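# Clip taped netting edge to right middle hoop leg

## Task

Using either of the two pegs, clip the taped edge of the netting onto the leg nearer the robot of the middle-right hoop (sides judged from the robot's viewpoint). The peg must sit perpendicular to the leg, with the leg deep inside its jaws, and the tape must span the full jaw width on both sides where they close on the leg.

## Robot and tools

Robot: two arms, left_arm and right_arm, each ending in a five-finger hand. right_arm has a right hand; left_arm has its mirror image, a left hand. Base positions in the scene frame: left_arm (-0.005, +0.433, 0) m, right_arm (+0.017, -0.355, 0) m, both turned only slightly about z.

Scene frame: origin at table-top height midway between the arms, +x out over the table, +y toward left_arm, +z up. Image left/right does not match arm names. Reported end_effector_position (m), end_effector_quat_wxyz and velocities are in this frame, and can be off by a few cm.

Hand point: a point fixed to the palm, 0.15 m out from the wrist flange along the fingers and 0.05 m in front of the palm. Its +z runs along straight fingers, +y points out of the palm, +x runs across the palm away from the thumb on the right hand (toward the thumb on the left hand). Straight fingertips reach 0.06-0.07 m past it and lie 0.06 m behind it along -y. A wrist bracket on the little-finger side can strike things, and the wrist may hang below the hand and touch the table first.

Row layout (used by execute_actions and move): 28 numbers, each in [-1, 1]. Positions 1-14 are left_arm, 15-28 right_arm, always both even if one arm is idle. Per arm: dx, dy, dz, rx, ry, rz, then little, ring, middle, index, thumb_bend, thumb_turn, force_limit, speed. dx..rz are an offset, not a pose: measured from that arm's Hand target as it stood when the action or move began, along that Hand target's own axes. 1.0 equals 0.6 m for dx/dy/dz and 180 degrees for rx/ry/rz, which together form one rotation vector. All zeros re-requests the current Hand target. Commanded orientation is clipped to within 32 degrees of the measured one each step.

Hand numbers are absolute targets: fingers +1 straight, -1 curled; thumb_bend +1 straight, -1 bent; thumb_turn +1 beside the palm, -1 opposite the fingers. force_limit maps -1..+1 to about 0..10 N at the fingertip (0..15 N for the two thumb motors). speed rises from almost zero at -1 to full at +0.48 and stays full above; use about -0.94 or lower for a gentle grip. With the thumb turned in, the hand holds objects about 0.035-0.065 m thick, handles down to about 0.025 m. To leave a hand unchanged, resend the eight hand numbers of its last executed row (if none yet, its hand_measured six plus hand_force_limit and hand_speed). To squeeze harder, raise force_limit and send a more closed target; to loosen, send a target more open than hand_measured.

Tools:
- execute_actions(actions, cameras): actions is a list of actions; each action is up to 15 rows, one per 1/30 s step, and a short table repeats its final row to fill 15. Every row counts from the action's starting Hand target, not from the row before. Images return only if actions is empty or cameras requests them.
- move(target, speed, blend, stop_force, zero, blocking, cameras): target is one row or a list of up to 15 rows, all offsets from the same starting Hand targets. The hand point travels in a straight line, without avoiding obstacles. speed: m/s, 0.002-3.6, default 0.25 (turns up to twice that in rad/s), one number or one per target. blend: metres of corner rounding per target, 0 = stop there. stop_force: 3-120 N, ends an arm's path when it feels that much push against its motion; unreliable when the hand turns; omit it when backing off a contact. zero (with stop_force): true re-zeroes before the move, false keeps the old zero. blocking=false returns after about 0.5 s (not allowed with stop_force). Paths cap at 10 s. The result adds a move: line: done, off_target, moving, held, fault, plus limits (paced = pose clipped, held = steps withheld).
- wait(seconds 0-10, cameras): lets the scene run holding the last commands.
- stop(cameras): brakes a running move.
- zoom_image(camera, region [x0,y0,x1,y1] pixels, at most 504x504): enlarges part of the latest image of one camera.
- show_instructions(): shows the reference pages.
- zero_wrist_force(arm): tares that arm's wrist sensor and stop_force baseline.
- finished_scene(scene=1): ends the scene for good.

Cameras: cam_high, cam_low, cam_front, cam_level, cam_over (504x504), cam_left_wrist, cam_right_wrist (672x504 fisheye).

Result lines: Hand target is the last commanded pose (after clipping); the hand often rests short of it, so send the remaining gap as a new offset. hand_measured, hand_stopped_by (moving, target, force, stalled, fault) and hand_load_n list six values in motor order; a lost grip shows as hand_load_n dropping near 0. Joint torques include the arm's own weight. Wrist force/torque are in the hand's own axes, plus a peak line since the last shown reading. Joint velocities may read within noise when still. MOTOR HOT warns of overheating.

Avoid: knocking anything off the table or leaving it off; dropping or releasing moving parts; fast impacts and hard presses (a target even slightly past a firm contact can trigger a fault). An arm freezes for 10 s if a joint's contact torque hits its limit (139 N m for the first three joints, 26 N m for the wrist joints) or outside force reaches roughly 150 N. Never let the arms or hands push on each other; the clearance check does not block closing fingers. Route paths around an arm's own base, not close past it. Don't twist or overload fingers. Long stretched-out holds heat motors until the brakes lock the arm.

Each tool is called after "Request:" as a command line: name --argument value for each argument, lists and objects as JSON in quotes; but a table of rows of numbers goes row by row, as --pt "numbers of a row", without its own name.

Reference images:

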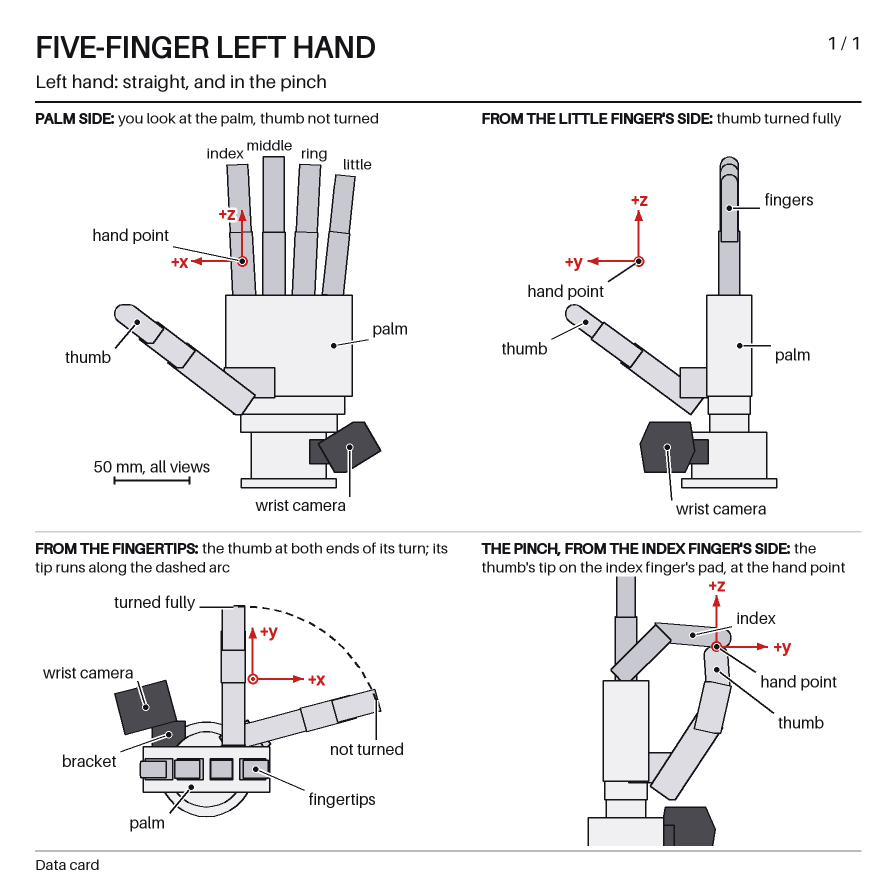

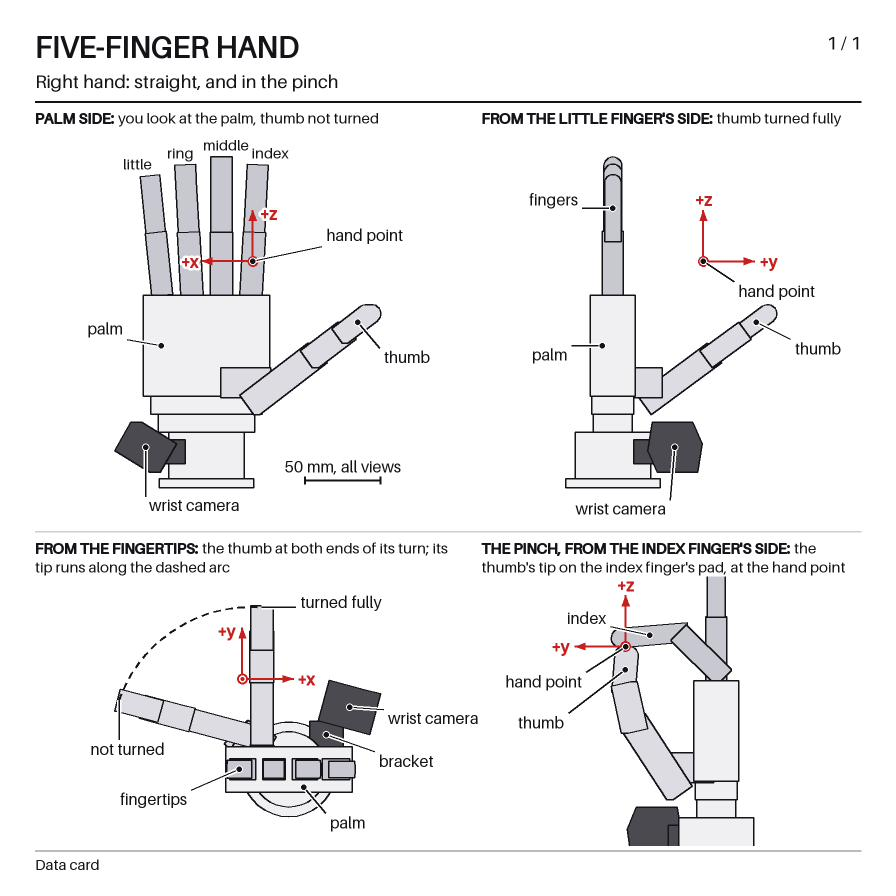

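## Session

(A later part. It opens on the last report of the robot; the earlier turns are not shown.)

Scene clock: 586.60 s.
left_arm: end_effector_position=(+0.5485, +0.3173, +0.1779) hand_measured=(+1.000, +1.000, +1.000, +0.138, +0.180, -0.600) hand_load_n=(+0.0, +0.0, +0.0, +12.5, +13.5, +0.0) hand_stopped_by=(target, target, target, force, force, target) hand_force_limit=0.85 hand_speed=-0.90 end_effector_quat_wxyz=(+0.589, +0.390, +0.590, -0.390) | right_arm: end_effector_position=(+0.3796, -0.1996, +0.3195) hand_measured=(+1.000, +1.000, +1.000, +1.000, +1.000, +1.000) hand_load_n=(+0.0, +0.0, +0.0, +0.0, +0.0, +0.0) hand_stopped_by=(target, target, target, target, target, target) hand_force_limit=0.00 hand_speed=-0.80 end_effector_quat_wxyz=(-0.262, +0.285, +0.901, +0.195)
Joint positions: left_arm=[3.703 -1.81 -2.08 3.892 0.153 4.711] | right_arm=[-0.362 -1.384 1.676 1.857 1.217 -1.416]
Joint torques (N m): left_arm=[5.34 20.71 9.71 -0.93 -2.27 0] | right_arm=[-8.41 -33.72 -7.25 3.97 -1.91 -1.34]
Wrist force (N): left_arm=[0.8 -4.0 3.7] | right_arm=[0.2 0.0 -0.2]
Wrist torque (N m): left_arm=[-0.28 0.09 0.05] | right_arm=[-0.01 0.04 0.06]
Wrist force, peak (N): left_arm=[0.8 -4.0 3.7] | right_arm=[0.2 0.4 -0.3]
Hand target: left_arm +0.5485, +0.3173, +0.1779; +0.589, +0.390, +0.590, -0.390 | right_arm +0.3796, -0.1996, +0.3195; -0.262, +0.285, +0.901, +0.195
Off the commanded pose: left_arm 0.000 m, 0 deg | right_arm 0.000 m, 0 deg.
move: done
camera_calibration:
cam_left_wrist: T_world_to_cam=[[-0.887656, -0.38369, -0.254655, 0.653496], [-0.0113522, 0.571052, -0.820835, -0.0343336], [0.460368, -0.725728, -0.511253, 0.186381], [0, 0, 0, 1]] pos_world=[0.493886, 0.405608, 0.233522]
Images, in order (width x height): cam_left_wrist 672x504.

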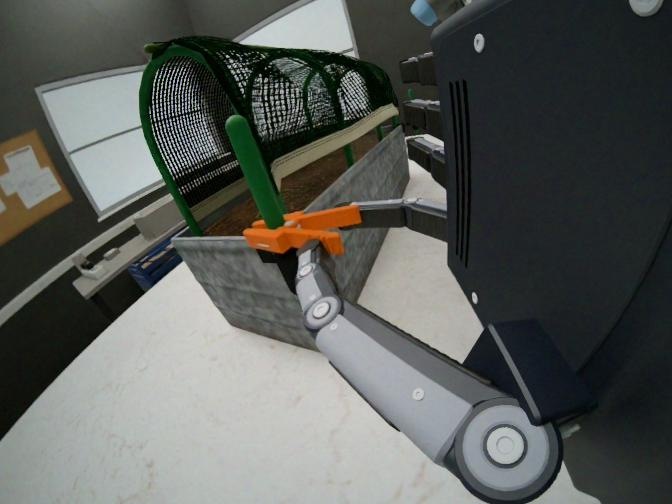

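Request:
move --target '[0,0,0,0,0,0,1,1,1,0.4,0.35,-0.6,-0.2,-0.5,0,0,0,0,0,0,1,1,1,1,1,1,0,-0.8]' --speed 0.05 --cameras '[]'

Request:
move --target '[0,-0.0078,-0.003,0,0,0,1,1,1,0.4,0.35,-0.6,-0.2,-0.5,0,0,0,0,0,0,1,1,1,1,1,1,0,-0.8]' --speed 0.05 --cameras '[]'

Request:
move --target '[0,0,0,0,0,0,1,1,1,0.1,0.2,-0.6,-0.7,-0.8,0,0,0,0,0,0,1,1,1,1,1,1,0,-0.8]' --speed 0.05 --cameras '["cam_left_wrist"]'

Request:
zoom_image --camera "cam_left_wrist" --region '[230, 130, 430, 280]'

Scene clock: 593.03 s.
left_arm: end_effector_position=(+0.5485, +0.3173, +0.1779) hand_measured=(+1.000, +1.000, +1.000, +0.400, +0.350, -0.600) hand_load_n=(+0.0, +0.0, +0.5, +0.0, +0.0, +0.5) hand_stopped_by=(target, target, target, target, target, target) hand_force_limit=-0.20 hand_speed=-0.50 end_effector_quat_wxyz=(+0.589, +0.390, +0.590, -0.390) | right_arm: end_effector_position=(+0.3796, -0.1996, +0.3195) hand_measured=(+1.000, +1.000, +1.000, +1.000, +1.000, +1.000) hand_load_n=(+0.0, +0.0, +0.0, +0.0, -0.5, +0.0) hand_stopped_by=(target, target, target, target, target, target) hand_force_limit=0.00 hand_speed=-0.80 end_effector_quat_wxyz=(-0.262, +0.285, +0.901, +0.195)
Joint positions: left_arm=[3.703 -1.81 -2.08 3.892 0.153 4.711] | right_arm=[-0.362 -1.384 1.676 1.857 1.217 -1.416]
Joint torques (N m): left_arm=[4.91 23.61 7.28 -0.32 1.24 -0.17] | right_arm=[-8.14 -34.31 -6.99 3.85 -1.9 -1.07]
Wrist force (N): left_arm=[0.5 -2.8 0.8] | right_arm=[-0.1 0.1 -0.1]
Wrist torque (N m): left_arm=[-0.34 0.10 0.03] | right_arm=[0.00 0.09 0.04]
Wrist force, peak (N): left_arm=[0.9 -4.4 3.5] | right_arm=[0.1 0.1 -0.6]
Hand target: left_arm +0.5485, +0.3173, +0.1779; +0.589, +0.390, +0.590, -0.390 | right_arm +0.3796, -0.1996, +0.3195; -0.262, +0.285, +0.901, +0.195
Off the commanded pose: left_arm 0.000 m, 0 deg | right_arm 0.000 m, 0 deg.
move: done
No camera images: "cameras" was empty.

Scene clock: 593.80 s.
left_arm: end_effector_position=(+0.5437, +0.3172, +0.1779) hand_measured=(+1.000, +1.000, +1.000, +0.400, +0.350, -0.600) hand_load_n=(+0.0, +0.0, +0.0, +0.0, +0.0, +0.0) hand_stopped_by=(target, target, target, target, target, target) hand_force_limit=-0.20 hand_speed=-0.50 end_effector_quat_wxyz=(+0.589, +0.390, +0.590, -0.390) | right_arm: end_effector_position=(+0.3796, -0.1996, +0.3195) hand_measured=(+1.000, +1.000, +1.000, +1.000, +1.000, +1.000) hand_load_n=(+0.0, +0.0, +0.0, +0.0, +0.0, +0.0) hand_stopped_by=(target, target, target, target, target, target) hand_force_limit=0.00 hand_speed=-0.80 end_effector_quat_wxyz=(-0.262, +0.285, +0.901, +0.195)
Joint positions: left_arm=[3.71 -1.8 -2.093 3.895 0.159 4.711] | right_arm=[-0.362 -1.384 1.676 1.857 1.217 -1.416]
Joint torques (N m): left_arm=[8.26 34.77 3.07 2.44 2.28 -1.15] | right_arm=[-7.67 -33.8 -7.46 3.96 -1.87 -1.04]
Wrist force (N): left_arm=[0.8 -3.2 0.4] | right_arm=[-0.1 0.1 0.2]
Wrist torque (N m): left_arm=[-0.37 0.05 0.05] | right_arm=[-0.02 0.08 0.04]
Wrist force, peak (N): left_arm=[0.7 -3.3 0.7] | right_arm=[-0.1 0.3 -0.3]
Hand target: left_arm +0.5435, +0.3172, +0.1779; +0.589, +0.390, +0.590, -0.390 | right_arm +0.3796, -0.1996, +0.3195; -0.262, +0.285, +0.901, +0.195
Off the commanded pose: left_arm 0.000 m, 0 deg | right_arm 0.000 m, 0 deg.
move: done
No camera images: "cameras" was empty.

Scene clock: 594.47 s.
left_arm: end_effector_position=(+0.5435, +0.3171, +0.1779) hand_measured=(+1.000, +1.000, +1.000, +0.180, +0.238, -0.600) hand_load_n=(+0.0, +0.0, +0.0, +5.0, +3.0, +0.0) hand_stopped_by=(target, target, target, force, force, target) hand_force_limit=-0.70 hand_speed=-0.80 end_effector_quat_wxyz=(+0.589, +0.390, +0.590, -0.390) | right_arm: end_effector_position=(+0.3796, -0.1996, +0.3195) hand_measured=(+1.000, +1.000, +1.000, +1.000, +1.000, +1.000) hand_load_n=(+0.0, +0.0, +0.0, +0.0, +0.0, +0.0) hand_stopped_by=(target, target, target, target, target, target) hand_force_limit=0.00 hand_speed=-0.80 end_effector_quat_wxyz=(-0.262, +0.285, +0.901, +0.195)
Joint positions: left_arm=[3.71 -1.8 -2.094 3.895 0.159 4.711] | right_arm=[-0.362 -1.384 1.676 1.857 1.217 -1.416]
Joint torques (N m): left_arm=[7.9 33.05 5.93 2.22 1.24 -1.43] | right_arm=[-7.61 -33.89 -7.5 3.9 -1.92 -1.11]
Wrist force (N): left_arm=[0.3 -4.5 1.9] | right_arm=[-0.1 0.0 -0.1]
Wrist torque (N m): left_arm=[-0.30 0.14 0.04] | right_arm=[-0.03 0.08 0.04]
Wrist force, peak (N): left_arm=[0.5 -4.9 2.0] | right_arm=[0.1 0.2 -0.5]
Hand target: left_arm +0.5435, +0.3172, +0.1779; +0.589, +0.390, +0.590, -0.390 | right_arm +0.3796, -0.1996, +0.3195; -0.262, +0.285, +0.901, +0.195
Off the commanded pose: left_arm 0.000 m, 0 deg | right_arm 0.000 m, 0 deg.
move: done
camera_calibration:
cam_left_wrist: T_world_to_cam=[[-0.887657, -0.383639, -0.254728, 0.648979], [-0.0112733, 0.571086, -0.820813, -0.0343337], [0.460367, -0.725729, -0.511253, 0.188539], [0, 0, 0, 1]] pos_world=[0.488887, 0.405409, 0.233522]
Images, in order (width x height): cam_left_wrist 672x504.

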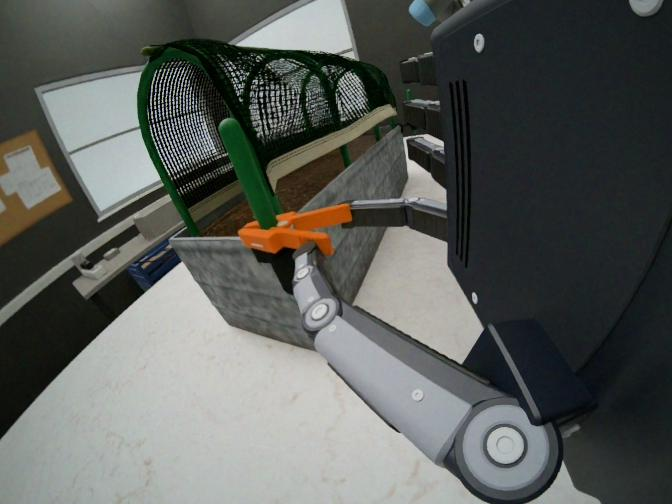

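Scaled by 2.520 from the camera's 672x504 image, which has a finer 960x720 frame.

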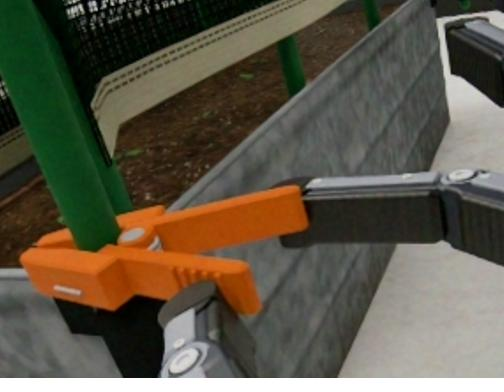

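Request:
move --target '[0,0,0,0,0,0,1,1,1,-0.2,0.2,-0.6,0.6,-0.9,0,0,0,0,0,0,1,1,1,1,1,1,0,-0.8]' --speed 0.05 --cameras '[]'

Request:
move --target '[0,0,0,0,0,0,1,1,1,-0.2,-0.1,-0.6,0.6,-0.9,0,0,0,0,0,0,1,1,1,1,1,1,0,-0.8]' --speed 0.05 --cameras '["cam_left_wrist"]'

Request:
zoom_image --camera "cam_left_wrist" --region '[230, 130, 430, 280]'

Scene clock: 601.80 s.
left_arm: end_effector_position=(+0.5435, +0.3172, +0.1779) hand_measured=(+1.000, +1.000, +1.000, +0.164, +0.238, -0.600) hand_load_n=(+0.0, +0.0, +0.0, +8.0, +5.0, +0.0) hand_stopped_by=(target, target, target, force, force, target) hand_force_limit=0.60 hand_speed=-0.90 end_effector_quat_wxyz=(+0.589, +0.390, +0.590, -0.390) | right_arm: end_effector_position=(+0.3796, -0.1996, +0.3195) hand_measured=(+1.000, +1.000, +1.000, +1.000, +1.000, +1.000) hand_load_n=(+0.0, +0.0, +0.0, +0.0, +0.0, +0.0) hand_stopped_by=(target, target, target, target, target, target) hand_force_limit=0.00 hand_speed=-0.80 end_effector_quat_wxyz=(-0.262, +0.285, +0.901, +0.195)
Joint positions: left_arm=[3.71 -1.8 -2.094 3.895 0.159 4.711] | right_arm=[-0.362 -1.384 1.676 1.857 1.217 -1.416]
Joint torques (N m): left_arm=[7.55 33.33 11.25 2.11 -2.2 -1.52] | right_arm=[-6.89 -34.63 -6.71 4 -1.87 -0.99]
Wrist force (N): left_arm=[0.9 -6.3 2.6] | right_arm=[-0.1 0.2 -0.3]
Wrist torque (N m): left_arm=[-0.32 0.08 0.10] | right_arm=[0.02 0.10 0.05]
Wrist force, peak (N): left_arm=[0.7 -6.6 2.4] | right_arm=[0.0 0.3 -0.4]
Hand target: left_arm +0.5435, +0.3172, +0.1779; +0.589, +0.390, +0.590, -0.390 | right_arm +0.3796, -0.1996, +0.3195; -0.262, +0.285, +0.901, +0.195
Off the commanded pose: left_arm 0.000 m, 0 deg | right_arm 0.000 m, 0 deg.
move: done
No camera images: "cameras" was empty.

Scene clock: 602.67 s.
left_arm: end_effector_position=(+0.5435, +0.3172, +0.1779) hand_measured=(+1.000, +1.000, +1.000, +0.166, +0.154, -0.600) hand_load_n=(+0.0, +0.0, +0.0, +12.5, +12.0, +0.5) hand_stopped_by=(target, target, target, force, force, target) hand_force_limit=0.60 hand_speed=-0.90 end_effector_quat_wxyz=(+0.589, +0.390, +0.590, -0.390) | right_arm: end_effector_position=(+0.3796, -0.1996, +0.3195) hand_measured=(+1.000, +1.000, +1.000, +1.000, +1.000, +1.000) hand_load_n=(+0.0, +0.0, +0.0, +0.0, +0.0, +0.0) hand_stopped_by=(target, target, target, target, target, target) hand_force_limit=0.00 hand_speed=-0.80 end_effector_quat_wxyz=(-0.262, +0.285, +0.901, +0.195)
Joint positions: left_arm=[3.71 -1.8 -2.094 3.895 0.159 4.711] | right_arm=[-0.362 -1.384 1.676 1.857 1.217 -1.416]
Joint torques (N m): left_arm=[6.67 34.02 13.63 1.91 -2.33 -1.42] | right_arm=[-7.83 -33.98 -7.57 3.8 -1.86 -0.91]
Wrist force (N): left_arm=[0.9 -2.6 3.7] | right_arm=[0.1 0.1 -0.2]
Wrist torque (N m): left_arm=[-0.28 0.06 0.07] | right_arm=[-0.01 0.06 0.05]
Wrist force, peak (N): left_arm=[0.8 -6.3 2.5] | right_arm=[-0.1 -0.2 -0.5]
Hand target: left_arm +0.5435, +0.3172, +0.1779; +0.589, +0.390, +0.590, -0.390 | right_arm +0.3796, -0.1996, +0.3195; -0.262, +0.285, +0.901, +0.195
Off the commanded pose: left_arm 0.000 m, 0 deg | right_arm 0.000 m, 0 deg.
move: done
camera_calibration:
cam_left_wrist: T_world_to_cam=[[-0.887656, -0.38369, -0.254655, 0.648981], [-0.0113522, 0.571052, -0.820835, -0.0342762], [0.460368, -0.725728, -0.511253, 0.188538], [0, 0, 0, 1]] pos_world=[0.488886, 0.405408, 0.233522]
Images, in order (width x height): cam_left_wrist 672x504.

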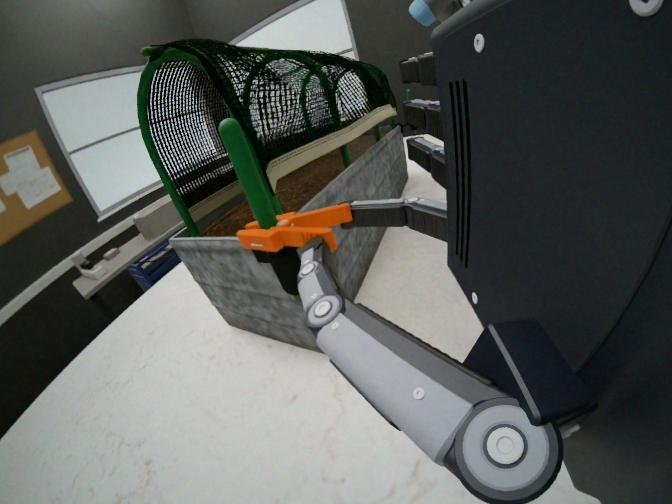

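Scaled by 2.520 from the camera's 672x504 image, which has a finer 960x720 frame.

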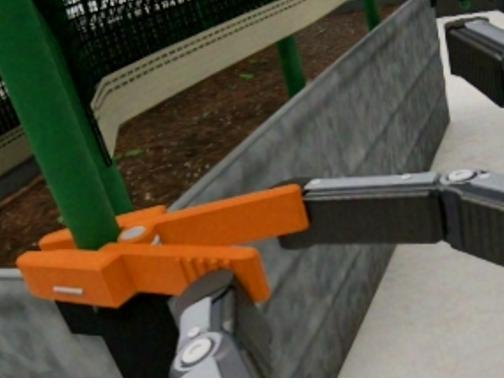

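Request:
move --target '[0,0,0,0,0,0,1,1,1,-0.2,-0.25,-0.6,0.85,-0.9,0,0,0,0,0,0,1,1,1,1,1,1,0,-0.8]' --speed 0.05 --cameras '["cam_left_wrist"]'

Request:
zoom_image --camera "cam_left_wrist" --region '[230, 130, 430, 280]'

Scene clock: 608.17 s.
left_arm: end_effector_position=(+0.5435, +0.3172, +0.1779) hand_measured=(+1.000, +1.000, +1.000, +0.164, -0.250, -0.600) hand_load_n=(+0.0, +0.0, +0.0, +0.0, +0.0, +0.0) hand_stopped_by=(target, target, target, force, target, target) hand_force_limit=0.85 hand_speed=-0.90 end_effector_quat_wxyz=(+0.589, +0.390, +0.590, -0.390) | right_arm: end_effector_position=(+0.3796, -0.1996, +0.3195) hand_measured=(+1.000, +1.000, +1.000, +1.000, +1.000, +1.000) hand_load_n=(+0.0, +0.0, +0.0, +0.0, +0.0, +0.0) hand_stopped_by=(target, target, target, target, target, target) hand_force_limit=0.00 hand_speed=-0.80 end_effector_quat_wxyz=(-0.262, +0.285, +0.901, +0.195)
Joint positions: left_arm=[3.71 -1.8 -2.094 3.895 0.159 4.711] | right_arm=[-0.362 -1.384 1.676 1.857 1.217 -1.416]
Joint torques (N m): left_arm=[1.93 32.14 21.49 -0.83 1.28 -1.07] | right_arm=[-6.82 -33.97 -7.82 3.89 -2.03 -0.87]
Wrist force (N): left_arm=[0.7 -3.0 0.3] | right_arm=[0.1 0.0 -0.1]
Wrist torque (N m): left_arm=[-0.33 0.06 0.08] | right_arm=[-0.03 0.06 0.06]
Wrist force, peak (N): left_arm=[0.4 -10.2 -2.7] | right_arm=[0.1 0.3 -0.4]
Hand target: left_arm +0.5435, +0.3172, +0.1779; +0.589, +0.390, +0.590, -0.390 | right_arm +0.3796, -0.1996, +0.3195; -0.262, +0.285, +0.901, +0.195
Off the commanded pose: left_arm 0.000 m, 0 deg | right_arm 0.000 m, 0 deg.
move: done
camera_calibration:
cam_left_wrist: T_world_to_cam=[[-0.887615, -0.383754, -0.254702, 0.648998], [-0.0113505, 0.571051, -0.820836, -0.0342766], [0.460447, -0.725695, -0.511229, 0.18848], [0, 0, 0, 1]] pos_world=[0.488886, 0.405408, 0.233522]
Images, in order (width x height): cam_left_wrist 672x504.

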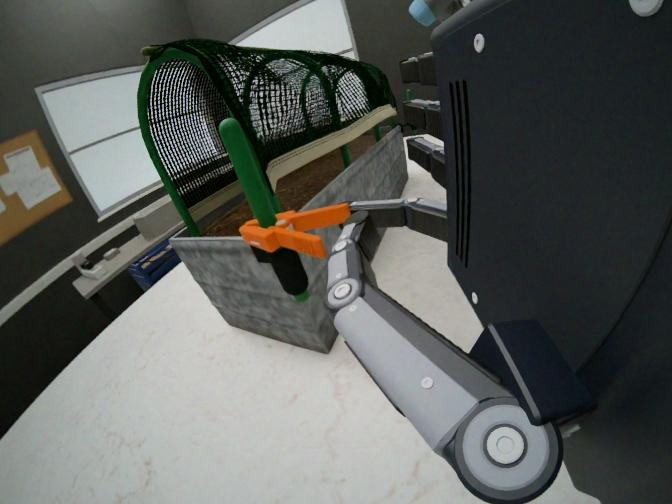

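Scaled by 2.520 from the camera's 672x504 image, which has a finer 960x720 frame.

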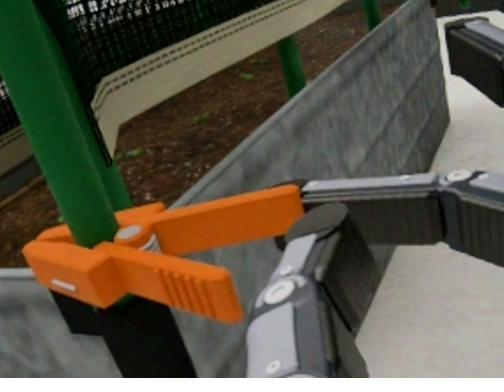

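Request:
move --target '[0,-0.0583,-0.0237,0,0,0,1,1,1,-0.2,-0.25,-0.6,0.85,-0.9,0,0,0,0,0,0,1,1,1,1,1,1,0,-0.8]' --speed 0.08 --cameras '[]'

Request:
move --target '[0,0,0,-0.0722,0,0,1,1,1,0.6,0.5,-0.6,-0.2,-0.2,0,0,0,0,0,0,1,1,1,1,1,1,0,-0.8]' --speed 0.2 --cameras '["cam_left_wrist"]'

Request:
zoom_image --camera "cam_left_wrist" --region '[190, 150, 390, 300]'

Scene clock: 648.70 s.
left_arm: end_effector_position=(+0.5059, +0.3166, +0.1779) hand_measured=(+1.000, +1.000, +1.000, +0.164, -0.250, -0.600) hand_load_n=(-0.5, +0.0, +0.0, +0.0, +0.0, +0.0) hand_stopped_by=(target, target, target, force, target, target) hand_force_limit=0.85 hand_speed=-0.90 end_effector_quat_wxyz=(+0.589, +0.390, +0.590, -0.390) | right_arm: end_effector_position=(+0.3796, -0.1996, +0.3195) hand_measured=(+1.000, +1.000, +1.000, +1.000, +1.000, +1.000) hand_load_n=(+0.0, +0.0, +0.0, +0.0, +0.0, +0.0) hand_stopped_by=(target, target, target, target, target, target) hand_force_limit=0.00 hand_speed=-0.80 end_effector_quat_wxyz=(-0.262, +0.285, +0.901, +0.195)
Joint positions: left_arm=[3.766 -1.721 -2.195 3.917 0.215 4.711] | right_arm=[-0.362 -1.384 1.676 1.857 1.217 -1.416]
Joint torques (N m): left_arm=[5.55 30.49 4.61 1.65 2.16 -1.22] | right_arm=[-7 -33.78 -6.99 3.77 -1.82 -0.9]
Wrist force (N): left_arm=[0.7 -2.8 0.2] | right_arm=[0.0 -0.2 0.0]
Wrist torque (N m): left_arm=[-0.29 0.03 0.14] | right_arm=[-0.05 0.06 0.05]
Wrist force, peak (N): left_arm=[0.6 -3.4 0.7] | right_arm=[0.1 0.3 -0.4]
Hand target: left_arm +0.5058, +0.3166, +0.1779; +0.589, +0.390, +0.590, -0.390 | right_arm +0.3796, -0.1996, +0.3195; -0.262, +0.285, +0.901, +0.195
Off the commanded pose: left_arm 0.000 m, 0 deg | right_arm 0.000 m, 0 deg.
move: done
No camera images: "cameras" was empty.

Scene clock: 650.00 s.
left_arm: end_effector_position=(+0.5057, +0.3166, +0.1779) hand_measured=(+1.000, +1.000, +1.000, +0.600, +0.500, -0.600) hand_load_n=(+0.0, +0.0, +0.0, +0.0, +0.0, +0.5) hand_stopped_by=(target, target, target, target, target, target) hand_force_limit=-0.20 hand_speed=-0.20 end_effector_quat_wxyz=(+0.630, +0.321, +0.630, -0.321) | right_arm: end_effector_position=(+0.3796, -0.1996, +0.3195) hand_measured=(+1.000, +1.000, +1.000, +1.000, +1.000, +1.000) hand_load_n=(+0.0, +0.0, +0.0, +0.0, +0.0, +0.0) hand_stopped_by=(target, target, target, target, target, target) hand_force_limit=0.00 hand_speed=-0.80 end_effector_quat_wxyz=(-0.262, +0.285, +0.901, +0.195)
Joint positions: left_arm=[3.739 -1.608 -2.323 3.911 -0.038 4.733] | right_arm=[-0.362 -1.384 1.676 1.857 1.217 -1.416]
Joint torques (N m): left_arm=[-6.43 24.69 4.98 2.56 -2.51 -1.09] | right_arm=[-6.43 -34 -7.48 3.67 -1.82 -0.91]
Wrist force (N): left_arm=[0.6 -3.1 0.6] | right_arm=[0.0 0.1 -0.3]
Wrist torque (N m): left_arm=[-0.37 0.08 0.11] | right_arm=[0.01 0.07 0.05]
Wrist force, peak (N): left_arm=[0.2 -3.4 0.9] | right_arm=[-0.2 0.2 -0.5]
Hand target: left_arm +0.5058, +0.3166, +0.1779; +0.630, +0.321, +0.630, -0.321 | right_arm +0.3796, -0.1996, +0.3195; -0.262, +0.285, +0.901, +0.195
Off the commanded pose: left_arm 0.000 m, 0 deg | right_arm 0.000 m, 0 deg.
move: done
camera_calibration:
cam_left_wrist: T_world_to_cam=[[-0.778864, -0.573135, -0.25473, 0.620238], [-0.13955, 0.554322, -0.82052, 0.0356387], [0.611471, -0.603526, -0.511722, 0.0904598], [0, 0, 0, 1]] pos_world=[0.432741, 0.39032, 0.233526]
Images, in order (width x height): cam_left_wrist 672x504.

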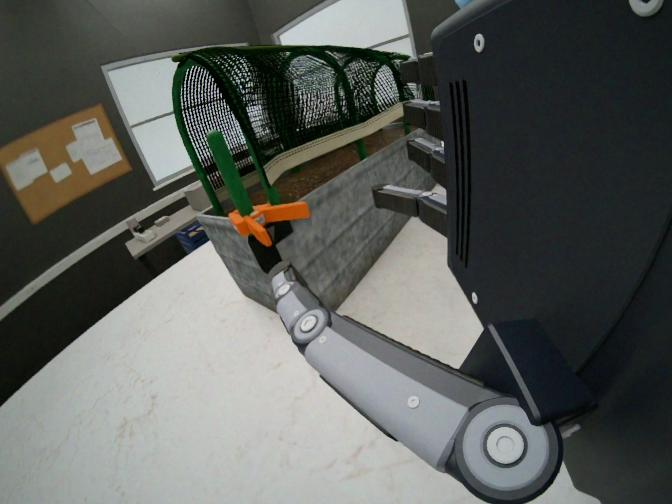

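Scaled by 2.520 from the camera's 672x504 image, which has a finer 960x720 frame.

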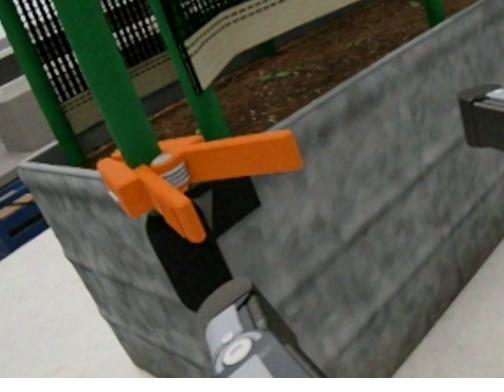

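Request:
move --target '[0,0.0488,0.0318,0,0,0,1,1,1,0.6,0.5,-0.6,-0.2,-0.2,0,0,0,0,0,0,1,1,1,1,1,1,0,-0.8]' --speed 0.06 --stop_force 5 --cameras '["cam_left_wrist"]'

Request:
zoom_image --camera "cam_left_wrist" --region '[230, 130, 430, 280]'

Scene clock: 655.27 s.
left_arm: end_effector_position=(+0.5407, +0.3183, +0.1779) hand_measured=(+1.000, +1.000, +1.000, +0.600, +0.500, -0.600) hand_load_n=(+0.0, +0.0, +0.0, +0.0, +0.0, +0.0) hand_stopped_by=(target, target, target, target, target, target) hand_force_limit=-0.20 hand_speed=-0.20 end_effector_quat_wxyz=(+0.630, +0.321, +0.630, -0.321) | right_arm: end_effector_position=(+0.3796, -0.1996, +0.3195) hand_measured=(+1.000, +1.000, +1.000, +1.000, +1.000, +1.000) hand_load_n=(+0.0, +0.0, +0.0, +0.0, +0.0, +0.0) hand_stopped_by=(target, target, target, target, target, target) hand_force_limit=0.00 hand_speed=-0.80 end_effector_quat_wxyz=(-0.262, +0.285, +0.901, +0.195)
Joint positions: left_arm=[3.684 -1.687 -2.235 3.92 -0.094 4.715] | right_arm=[-0.362 -1.384 1.676 1.857 1.217 -1.416]
Joint torques (N m): left_arm=[-7.56 8.29 22.76 -2.72 -2.43 1.73] | right_arm=[-7.04 -33.6 -7.57 3.81 -1.77 -0.81]
Wrist force (N): left_arm=[0.6 -3.1 0.4] | right_arm=[0.3 0.0 -0.2]
Wrist torque (N m): left_arm=[-0.36 0.09 0.06] | right_arm=[-0.01 0.03 0.07]
Wrist force, peak (N): left_arm=[0.6 -3.5 0.5] | right_arm=[-0.1 0.3 -0.5]
Hand target: left_arm +0.5407, +0.3183, +0.1779; +0.630, +0.321, +0.630, -0.321 | right_arm +0.3796, -0.1996, +0.3195; -0.262, +0.285, +0.901, +0.195
Off the commanded pose: left_arm 0.000 m, 0 deg | right_arm 0.000 m, 0 deg.
move: done
camera_calibration:
cam_left_wrist: T_world_to_cam=[[-0.778638, -0.573417, -0.254787, 0.648333], [-0.139434, 0.554018, -0.820745, 0.039668], [0.611786, -0.603537, -0.511333, 0.0699723], [0, 0, 0, 1]] pos_world=[0.467539, 0.392019, 0.233523]
Images, in order (width x height): cam_left_wrist 672x504.

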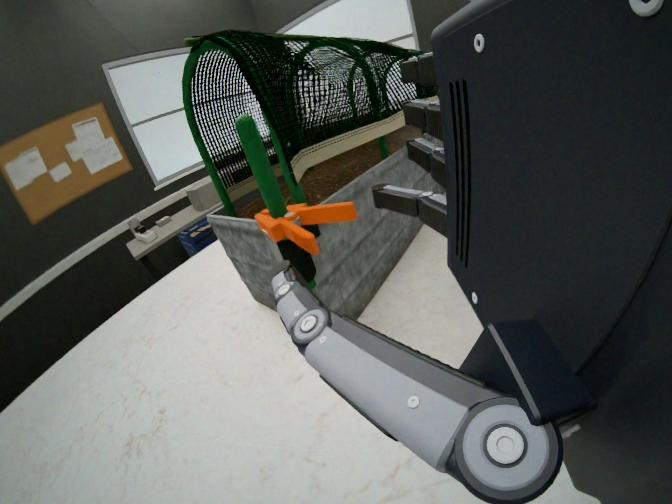

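Scaled by 2.520 from the camera's 672x504 image, which has a finer 960x720 frame.

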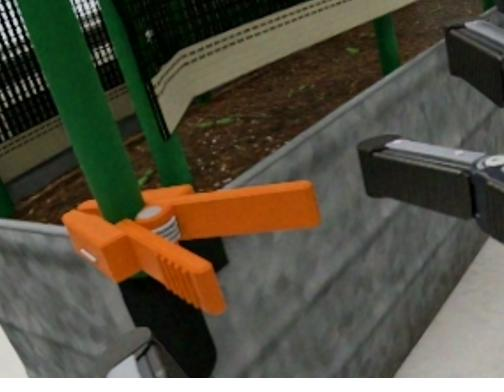

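Request:
move --target '[0,0.0238,0.0162,0,0,0,1,1,1,0.6,0.5,-0.6,-0.2,-0.2,0,0,0,0,0,0,1,1,1,1,1,1,0,-0.8]' --speed 0.05 --stop_force 4 --cameras '[]'

Request:
move --target '[0,0,0,0,0,0,1,1,1,0.45,0.1,-0.6,-0.85,-0.7,0,0,0,0,0,0,1,1,1,1,1,1,0,-0.8]' --speed 0.05 --cameras '["cam_left_wrist"]'

Request:
zoom_image --camera "cam_left_wrist" --region '[230, 130, 430, 280]'

Scene clock: 666.93 s.
left_arm: end_effector_position=(+0.5579, +0.3189, +0.1779) hand_measured=(+1.000, +1.000, +1.000, +0.600, +0.500, -0.600) hand_load_n=(+0.0, +0.0, +0.0, +0.0, +0.0, +0.0) hand_stopped_by=(target, target, target, target, target, target) hand_force_limit=-0.20 hand_speed=-0.20 end_effector_quat_wxyz=(+0.630, +0.321, +0.630, -0.321) | right_arm: end_effector_position=(+0.3796, -0.1996, +0.3195) hand_measured=(+1.000, +1.000, +1.000, +1.000, +1.000, +1.000) hand_load_n=(+0.0, -0.5, +0.0, +0.0, -0.5, +0.0) hand_stopped_by=(target, target, target, target, target, target) hand_force_limit=0.00 hand_speed=-0.80 end_effector_quat_wxyz=(-0.262, +0.285, +0.901, +0.195)
Joint positions: left_arm=[3.66 -1.726 -2.189 3.912 -0.118 4.715] | right_arm=[-0.362 -1.384 1.676 1.857 1.217 -1.416]
Joint torques (N m): left_arm=[-7.08 9.63 23.03 -2.67 -2.43 1.69] | right_arm=[-6.24 -33.01 -7.82 3.86 -1.89 -0.82]
Wrist force (N): left_arm=[0.5 -2.6 0.4] | right_arm=[0.0 0.2 -0.1]
Wrist torque (N m): left_arm=[-0.25 0.11 0.03] | right_arm=[0.00 0.06 0.05]
Wrist force, peak (N): left_arm=[0.4 -3.3 0.4] | right_arm=[0.2 0.4 -0.2]
Hand target: left_arm +0.5579, +0.3189, +0.1779; +0.630, +0.321, +0.630, -0.321 | right_arm +0.3796, -0.1996, +0.3195; -0.262, +0.285, +0.901, +0.195
Off the commanded pose: left_arm 0.000 m, 0 deg | right_arm 0.000 m, 0 deg.
move: done
No camera images: "cameras" was empty.

Scene clock: 667.93 s.
left_arm: end_effector_position=(+0.5579, +0.3189, +0.1779) hand_measured=(+1.000, +1.000, +1.000, +0.450, +0.188, -0.600) hand_load_n=(+0.0, +0.0, +0.0, +0.0, +1.5, +0.5) hand_stopped_by=(target, target, target, target, force, target) hand_force_limit=-0.85 hand_speed=-0.70 end_effector_quat_wxyz=(+0.630, +0.321, +0.630, -0.321) | right_arm: end_effector_position=(+0.3796, -0.1996, +0.3195) hand_measured=(+1.000, +1.000, +1.000, +1.000, +1.000, +1.000) hand_load_n=(+0.0, +0.0, +0.0, +0.0, -0.5, +0.0) hand_stopped_by=(target, target, target, target, target, target) hand_force_limit=0.00 hand_speed=-0.80 end_effector_quat_wxyz=(-0.262, +0.285, +0.901, +0.195)
Joint positions: left_arm=[3.66 -1.726 -2.189 3.912 -0.118 4.715] | right_arm=[-0.362 -1.384 1.676 1.857 1.217 -1.416]
Joint torques (N m): left_arm=[-6.46 9.55 22.12 -2.71 -2.06 1.62] | right_arm=[-6.34 -33.43 -7.06 3.71 -1.88 -0.75]
Wrist force (N): left_arm=[0.6 -1.7 0.2] | right_arm=[0.0 -0.1 -0.2]
Wrist torque (N m): left_arm=[-0.24 0.10 0.03] | right_arm=[-0.02 0.07 0.04]
Wrist force, peak (N): left_arm=[0.5 -3.1 0.5] | right_arm=[0.0 0.2 -0.6]
Hand target: left_arm +0.5579, +0.3189, +0.1779; +0.630, +0.321, +0.630, -0.321 | right_arm +0.3796, -0.1996, +0.3195; -0.262, +0.285, +0.901, +0.195
Off the commanded pose: left_arm 0.000 m, 0 deg | right_arm 0.000 m, 0 deg.
move: done
camera_calibration:
cam_left_wrist: T_world_to_cam=[[-0.778638, -0.573417, -0.254787, 0.662147], [-0.139434, 0.554018, -0.820745, 0.0417478], [0.611786, -0.603537, -0.511333, 0.0597505], [0, 0, 0, 1]] pos_world=[0.484839, 0.392619, 0.233523]
Images, in order (width x height): cam_left_wrist 672x504.

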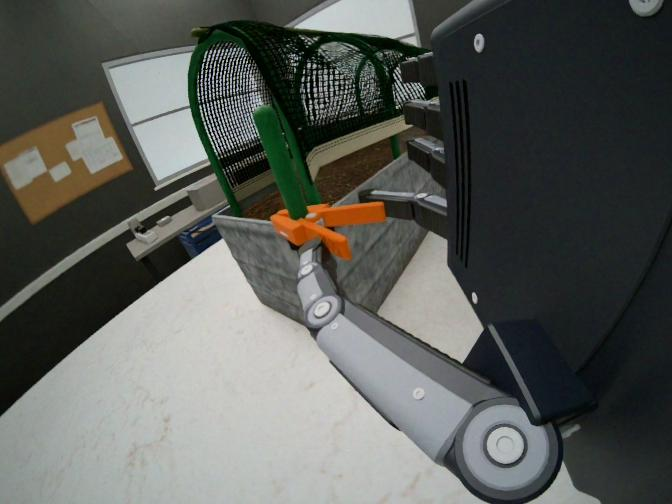

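Scaled by 2.520 from the camera's 672x504 image, which has a finer 960x720 frame.

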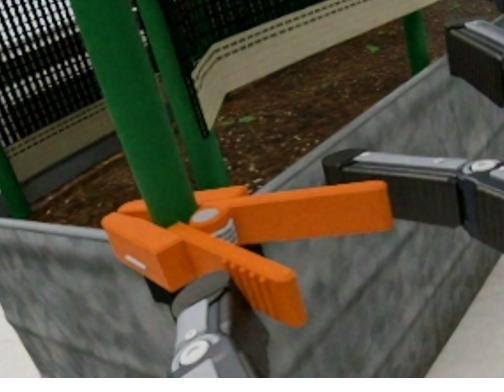

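Request:
move --target '[0,0,0,0,0,0,1,1,1,0.5,0.35,-0.6,-0.85,-0.5,0,0,0,0,0,0,1,1,1,1,1,1,0,-0.8]' --speed 0.05 --cameras '[]'

Request:
move --target '[0,-0.006,-0.0065,0,0,0,1,1,1,0.5,0.35,-0.6,-0.85,-0.5,0,0,0,0,0,0,1,1,1,1,1,1,0,-0.8]' --speed 0.05 --cameras '[]'

Request:
move --target '[0,0,0,0,0,0,1,1,1,0.4,0.0,-0.6,-0.85,-0.7,0,0,0,0,0,0,1,1,1,1,1,1,0,-0.8]' --speed 0.05 --cameras '["cam_left_wrist"]'

Request:
zoom_image --camera "cam_left_wrist" --region '[230, 130, 430, 280]'

Scene clock: 697.67 s.
left_arm: end_effector_position=(+0.5579, +0.3189, +0.1779) hand_measured=(+1.000, +1.000, +1.000, +0.500, +0.350, -0.600) hand_load_n=(+0.5, +0.0, +0.0, +0.0, +0.0, +0.5) hand_stopped_by=(target, target, target, target, target, target) hand_force_limit=-0.85 hand_speed=-0.50 end_effector_quat_wxyz=(+0.630, +0.321, +0.630, -0.321) | right_arm: end_effector_position=(+0.3796, -0.1996, +0.3195) hand_measured=(+1.000, +1.000, +1.000, +1.000, +1.000, +1.000) hand_load_n=(+0.0, +0.0, +0.0, +0.0, +0.0, -0.5) hand_stopped_by=(target, target, target, target, target, target) hand_force_limit=0.00 hand_speed=-0.80 end_effector_quat_wxyz=(-0.262, +0.285, +0.901, +0.195)
Joint positions: left_arm=[3.66 -1.726 -2.189 3.912 -0.118 4.715] | right_arm=[-0.362 -1.384 1.676 1.857 1.217 -1.416]
Joint torques (N m): left_arm=[-6.25 11.94 18.78 -2.57 -0.1 1.34] | right_arm=[-6.32 -33.64 -7.33 3.79 -1.84 -0.82]
Wrist force (N): left_arm=[0.7 -2.8 0.4] | right_arm=[-0.2 0.0 -0.1]
Wrist torque (N m): left_arm=[-0.28 0.08 0.05] | right_arm=[-0.02 0.10 0.03]
Wrist force, peak (N): left_arm=[0.4 -3.0 0.4] | right_arm=[-0.1 0.1 -0.5]
Hand target: left_arm +0.5579, +0.3189, +0.1779; +0.630, +0.321, +0.630, -0.321 | right_arm +0.3796, -0.1996, +0.3195; -0.262, +0.285, +0.901, +0.195
Off the commanded pose: left_arm 0.000 m, 0 deg | right_arm 0.000 m, 0 deg.
move: done
No camera images: "cameras" was empty.

Scene clock: 698.43 s.
left_arm: end_effector_position=(+0.5529, +0.3199, +0.1779) hand_measured=(+1.000, +1.000, +1.000, +0.500, +0.350, -0.600) hand_load_n=(+0.0, +0.0, +0.0, +0.0, +0.0, +0.5) hand_stopped_by=(target, target, target, target, target, target) hand_force_limit=-0.85 hand_speed=-0.50 end_effector_quat_wxyz=(+0.630, +0.321, +0.630, -0.321) | right_arm: end_effector_position=(+0.3796, -0.1996, +0.3195) hand_measured=(+1.000, +1.000, +1.000, +1.000, +1.000, +1.000) hand_load_n=(+0.0, +0.0, +0.0, +0.0, +0.0, +0.0) hand_stopped_by=(target, target, target, target, target, target) hand_force_limit=0.00 hand_speed=-0.80 end_effector_quat_wxyz=(-0.262, +0.285, +0.901, +0.195)
Joint positions: left_arm=[3.669 -1.715 -2.202 3.914 -0.108 4.716] | right_arm=[-0.362 -1.384 1.676 1.857 1.217 -1.416]
Joint torques (N m): left_arm=[7.6 27.44 7.81 2.3 2.84 -0.92] | right_arm=[-6.04 -33.58 -7.47 3.77 -1.55 -0.82]
Wrist force (N): left_arm=[0.8 -2.8 0.4] | right_arm=[-0.1 0.1 -0.1]
Wrist torque (N m): left_arm=[-0.28 0.04 0.06] | right_arm=[-0.01 0.08 0.04]
Wrist force, peak (N): left_arm=[0.5 -3.2 0.4] | right_arm=[0.3 0.3 -0.4]
Hand target: left_arm +0.5527, +0.3199, +0.1779; +0.630, +0.321, +0.630, -0.321 | right_arm +0.3796, -0.1996, +0.3195; -0.262, +0.285, +0.901, +0.195
Off the commanded pose: left_arm 0.000 m, 0 deg | right_arm 0.000 m, 0 deg.
move: done
No camera images: "cameras" was empty.

Scene clock: 699.07 s.
left_arm: end_effector_position=(+0.5527, +0.3199, +0.1779) hand_measured=(+1.000, +1.000, +1.000, +0.400, +0.196, -0.600) hand_load_n=(+0.0, +0.0, +0.0, +0.0, +1.5, +0.0) hand_stopped_by=(target, target, target, target, force, target) hand_force_limit=-0.85 hand_speed=-0.70 end_effector_quat_wxyz=(+0.630, +0.321, +0.630, -0.321) | right_arm: end_effector_position=(+0.3796, -0.1996, +0.3195) hand_measured=(+1.000, +1.000, +1.000, +1.000, +1.000, +1.000) hand_load_n=(+0.0, +0.0, +0.0, +0.0, +0.0, +0.0) hand_stopped_by=(target, target, target, target, target, target) hand_force_limit=0.00 hand_speed=-0.80 end_effector_quat_wxyz=(-0.262, +0.285, +0.901, +0.195)
Joint positions: left_arm=[3.67 -1.715 -2.202 3.914 -0.108 4.715] | right_arm=[-0.362 -1.384 1.676 1.857 1.217 -1.416]
Joint torques (N m): left_arm=[5.76 30.63 5.04 2.39 2.53 -1.37] | right_arm=[-5.93 -33.75 -7.98 3.77 -1.64 -0.65]
Wrist force (N): left_arm=[0.5 -1.5 0.3] | right_arm=[0.0 0.1 -0.1]
Wrist torque (N m): left_arm=[-0.24 0.13 0.07] | right_arm=[-0.01 0.07 0.05]
Wrist force, peak (N): left_arm=[0.6 -2.9 0.4] | right_arm=[0.0 -0.2 -0.4]
Hand target: left_arm +0.5527, +0.3199, +0.1779; +0.630, +0.321, +0.630, -0.321 | right_arm +0.3796, -0.1996, +0.3195; -0.262, +0.285, +0.901, +0.195
Off the commanded pose: left_arm 0.000 m, 0 deg | right_arm 0.000 m, 0 deg.
move: done
camera_calibration:
cam_left_wrist: T_world_to_cam=[[-0.778638, -0.573417, -0.254787, 0.658672], [-0.139434, 0.554018, -0.820745, 0.0404687], [0.611786, -0.603537, -0.511333, 0.0635353], [0, 0, 0, 1]] pos_world=[0.479639, 0.393619, 0.233523]
Images, in order (width x height): cam_left_wrist 672x504.

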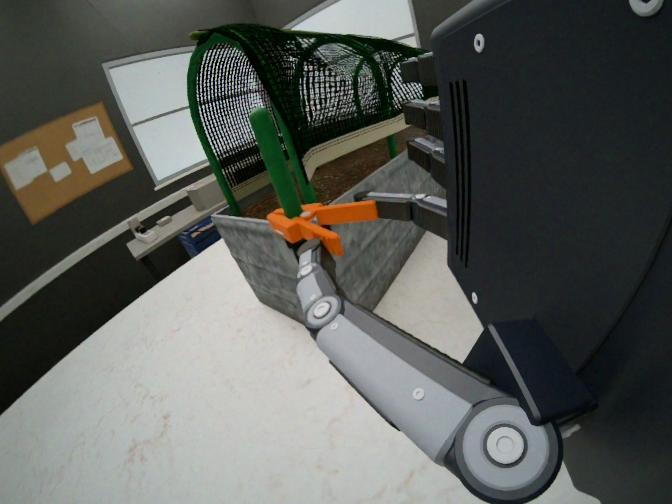

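Scaled by 2.520 from the camera's 672x504 image, which has a finer 960x720 frame.

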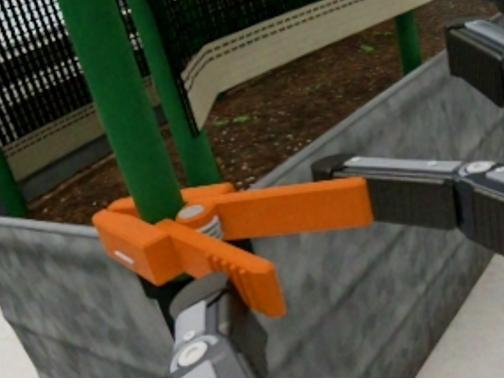

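Request:
move --target '[0,0,-0.0083,0,0,0,1,1,1,0.4,0.0,-0.6,-0.85,-0.7,0,0,0,0,0,0,1,1,1,1,1,1,0,-0.8]' --speed 0.05 --cameras '[]'

Request:
move --target '[0,0,0,0,0,0,1,1,1,0.4,-0.05,-0.6,-0.85,-0.7,0,0,0,0,0,0,1,1,1,1,1,1,0,-0.8]' --speed 0.05 --cameras '["cam_left_wrist"]'

Request:
zoom_image --camera "cam_left_wrist" --region '[230, 130, 430, 280]'

Scene clock: 704.83 s.
left_arm: end_effector_position=(+0.5499, +0.3239, +0.1779) hand_measured=(+1.000, +1.000, +1.000, +0.400, +0.194, -0.600) hand_load_n=(+0.0, +0.0, +0.0, +0.0, +0.0, +0.0) hand_stopped_by=(target, target, target, target, force, target) hand_force_limit=-0.85 hand_speed=-0.70 end_effector_quat_wxyz=(+0.630, +0.321, +0.630, -0.321) | right_arm: end_effector_position=(+0.3796, -0.1996, +0.3195) hand_measured=(+1.000, +1.000, +1.000, +1.000, +1.000, +1.000) hand_load_n=(+0.0, +0.0, +0.0, +0.0, +0.0, +0.0) hand_stopped_by=(target, target, target, target, target, target) hand_force_limit=0.00 hand_speed=-0.80 end_effector_quat_wxyz=(-0.262, +0.285, +0.901, +0.195)
Joint positions: left_arm=[3.684 -1.71 -2.208 3.915 -0.093 4.716] | right_arm=[-0.362 -1.384 1.676 1.857 1.217 -1.416]
Joint torques (N m): left_arm=[7.33 29.12 6.23 2.51 2.35 0.84] | right_arm=[-5.84 -33.34 -7.66 3.85 -1.64 -0.61]
Wrist force (N): left_arm=[0.4 -2.9 0.2] | right_arm=[0.0 -0.1 -0.4]
Wrist torque (N m): left_arm=[-0.31 0.11 0.05] | right_arm=[-0.02 0.08 0.04]
Wrist force, peak (N): left_arm=[0.4 -3.0 0.5] | right_arm=[0.1 0.4 -0.4]
Hand target: left_arm +0.5498, +0.3239, +0.1779; +0.630, +0.321, +0.630, -0.321 | right_arm +0.3796, -0.1996, +0.3195; -0.262, +0.285, +0.901, +0.195
Off the commanded pose: left_arm 0.000 m, 0 deg | right_arm 0.000 m, 0 deg.
move: done
No camera images: "cameras" was empty.

Scene clock: 705.33 s.
left_arm: end_effector_position=(+0.5498, +0.3239, +0.1779) hand_measured=(+1.000, +1.000, +1.000, +0.400, +0.140, -0.600) hand_load_n=(+0.0, +0.0, +0.0, +0.0, +1.0, +0.0) hand_stopped_by=(target, target, target, target, force, target) hand_force_limit=-0.85 hand_speed=-0.70 end_effector_quat_wxyz=(+0.630, +0.321, +0.630, -0.321) | right_arm: end_effector_position=(+0.3796, -0.1996, +0.3195) hand_measured=(+1.000, +1.000, +1.000, +1.000, +1.000, +1.000) hand_load_n=(+0.0, +0.0, +0.0, +0.0, +0.0, +0.0) hand_stopped_by=(target, target, target, target, target, target) hand_force_limit=0.00 hand_speed=-0.80 end_effector_quat_wxyz=(-0.262, +0.285, +0.901, +0.195)
Joint positions: left_arm=[3.684 -1.71 -2.208 3.915 -0.093 4.715] | right_arm=[-0.362 -1.384 1.676 1.857 1.217 -1.416]
Joint torques (N m): left_arm=[6.65 30.01 4.3 2.4 2.74 -0.99] | right_arm=[-6.41 -34.06 -7.85 3.8 -1.85 -0.72]
Wrist force (N): left_arm=[0.9 -1.9 0.3] | right_arm=[0.3 0.3 -0.2]
Wrist torque (N m): left_arm=[-0.27 0.06 0.06] | right_arm=[0.02 0.04 0.07]
Wrist force, peak (N): left_arm=[0.5 -2.9 0.6] | right_arm=[0.3 0.3 -0.2]
Hand target: left_arm +0.5498, +0.3239, +0.1779; +0.630, +0.321, +0.630, -0.321 | right_arm +0.3796, -0.1996, +0.3195; -0.262, +0.285, +0.901, +0.195
Off the commanded pose: left_arm 0.000 m, 0 deg | right_arm 0.000 m, 0 deg.
move: done
camera_calibration:
cam_left_wrist: T_world_to_cam=[[-0.778638, -0.573417, -0.254787, 0.658707], [-0.139434, 0.554018, -0.820745, 0.0378483], [0.611786, -0.603537, -0.511333, 0.0677237], [0, 0, 0, 1]] pos_world=[0.476739, 0.397619, 0.233523]
Images, in order (width x height): cam_left_wrist 672x504.

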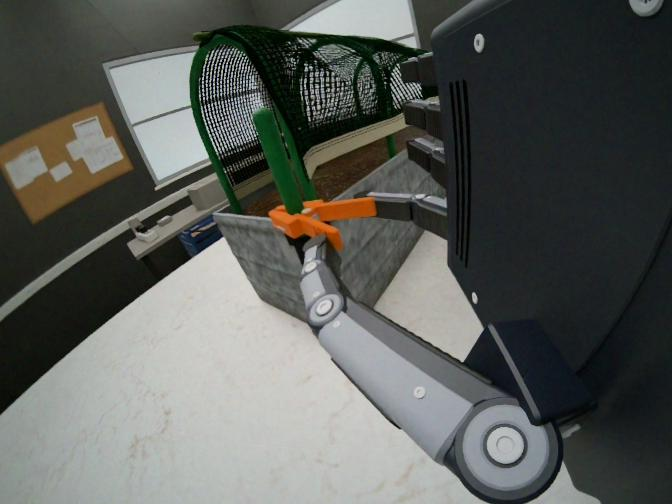

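Scaled by 2.520 from the camera's 672x504 image, which has a finer 960x720 frame.

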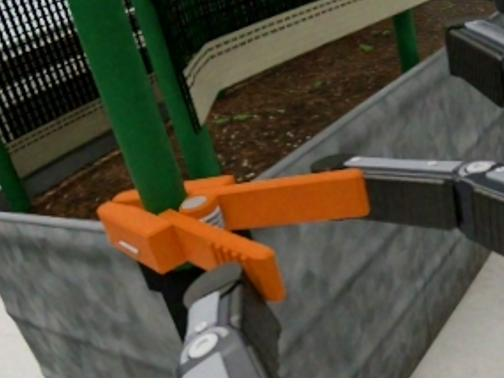

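Request:
move --target '[0,0,0,0,0,0,1,1,1,-0.1,-0.05,-0.6,0.4,-0.88,0,0,0,0,0,0,1,1,1,1,1,1,0,-0.8]' --speed 0.05 --cameras '["cam_left_wrist"]'

Request:
zoom_image --camera "cam_left_wrist" --region '[230, 130, 430, 280]'

Scene clock: 709.37 s.
left_arm: end_effector_position=(+0.5498, +0.3239, +0.1779) hand_measured=(+1.000, +1.000, +1.000, +0.180, +0.142, -0.600) hand_load_n=(+0.0, +0.0, +0.0, +7.0, +7.5, +0.0) hand_stopped_by=(target, target, target, force, force, target) hand_force_limit=0.40 hand_speed=-0.88 end_effector_quat_wxyz=(+0.630, +0.321, +0.630, -0.321) | right_arm: end_effector_position=(+0.3796, -0.1996, +0.3195) hand_measured=(+1.000, +1.000, +1.000, +1.000, +1.000, +1.000) hand_load_n=(+0.0, +0.0, +0.0, +0.0, +0.0, +0.0) hand_stopped_by=(target, target, target, target, target, target) hand_force_limit=0.00 hand_speed=-0.80 end_effector_quat_wxyz=(-0.262, +0.285, +0.901, +0.195)
Joint positions: left_arm=[3.684 -1.71 -2.208 3.915 -0.093 4.715] | right_arm=[-0.362 -1.384 1.676 1.857 1.217 -1.416]
Joint torques (N m): left_arm=[6.28 29.83 7.44 2.5 0.14 -1.3] | right_arm=[-5.7 -32.99 -8.36 3.88 -1.75 -0.65]
Wrist force (N): left_arm=[1.0 -5.9 0.7] | right_arm=[0.2 -0.1 -0.1]
Wrist torque (N m): left_arm=[-0.25 0.07 0.09] | right_arm=[-0.02 0.04 0.05]
Wrist force, peak (N): left_arm=[0.6 -6.2 0.8] | right_arm=[0.1 0.3 -0.5]
Hand target: left_arm +0.5498, +0.3239, +0.1779; +0.630, +0.321, +0.630, -0.321 | right_arm +0.3796, -0.1996, +0.3195; -0.262, +0.285, +0.901, +0.195
Off the commanded pose: left_arm 0.000 m, 0 deg | right_arm 0.000 m, 0 deg.
move: done
camera_calibration:
cam_left_wrist: T_world_to_cam=[[-0.778673, -0.573383, -0.254757, 0.658704], [-0.1394, 0.553984, -0.820774, 0.0378523], [0.611749, -0.603601, -0.511302, 0.067759], [0, 0, 0, 1]] pos_world=[0.47674, 0.397619, 0.233523]
Images, in order (width x height): cam_left_wrist 672x504.

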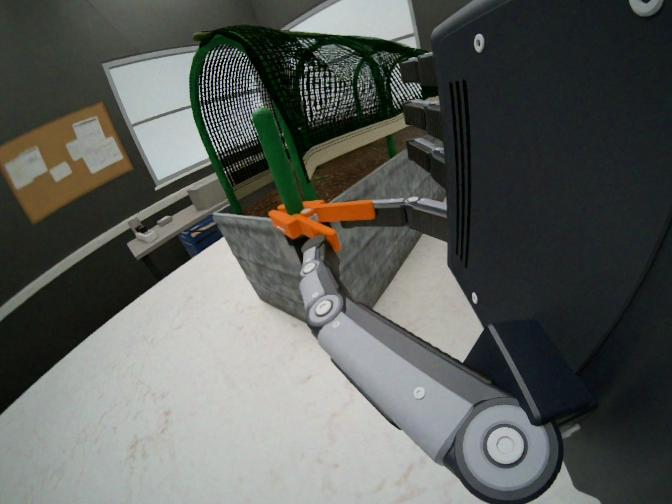

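Scaled by 2.520 from the camera's 672x504 image, which has a finer 960x720 frame.

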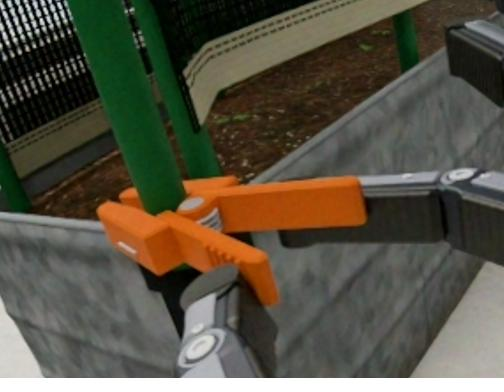

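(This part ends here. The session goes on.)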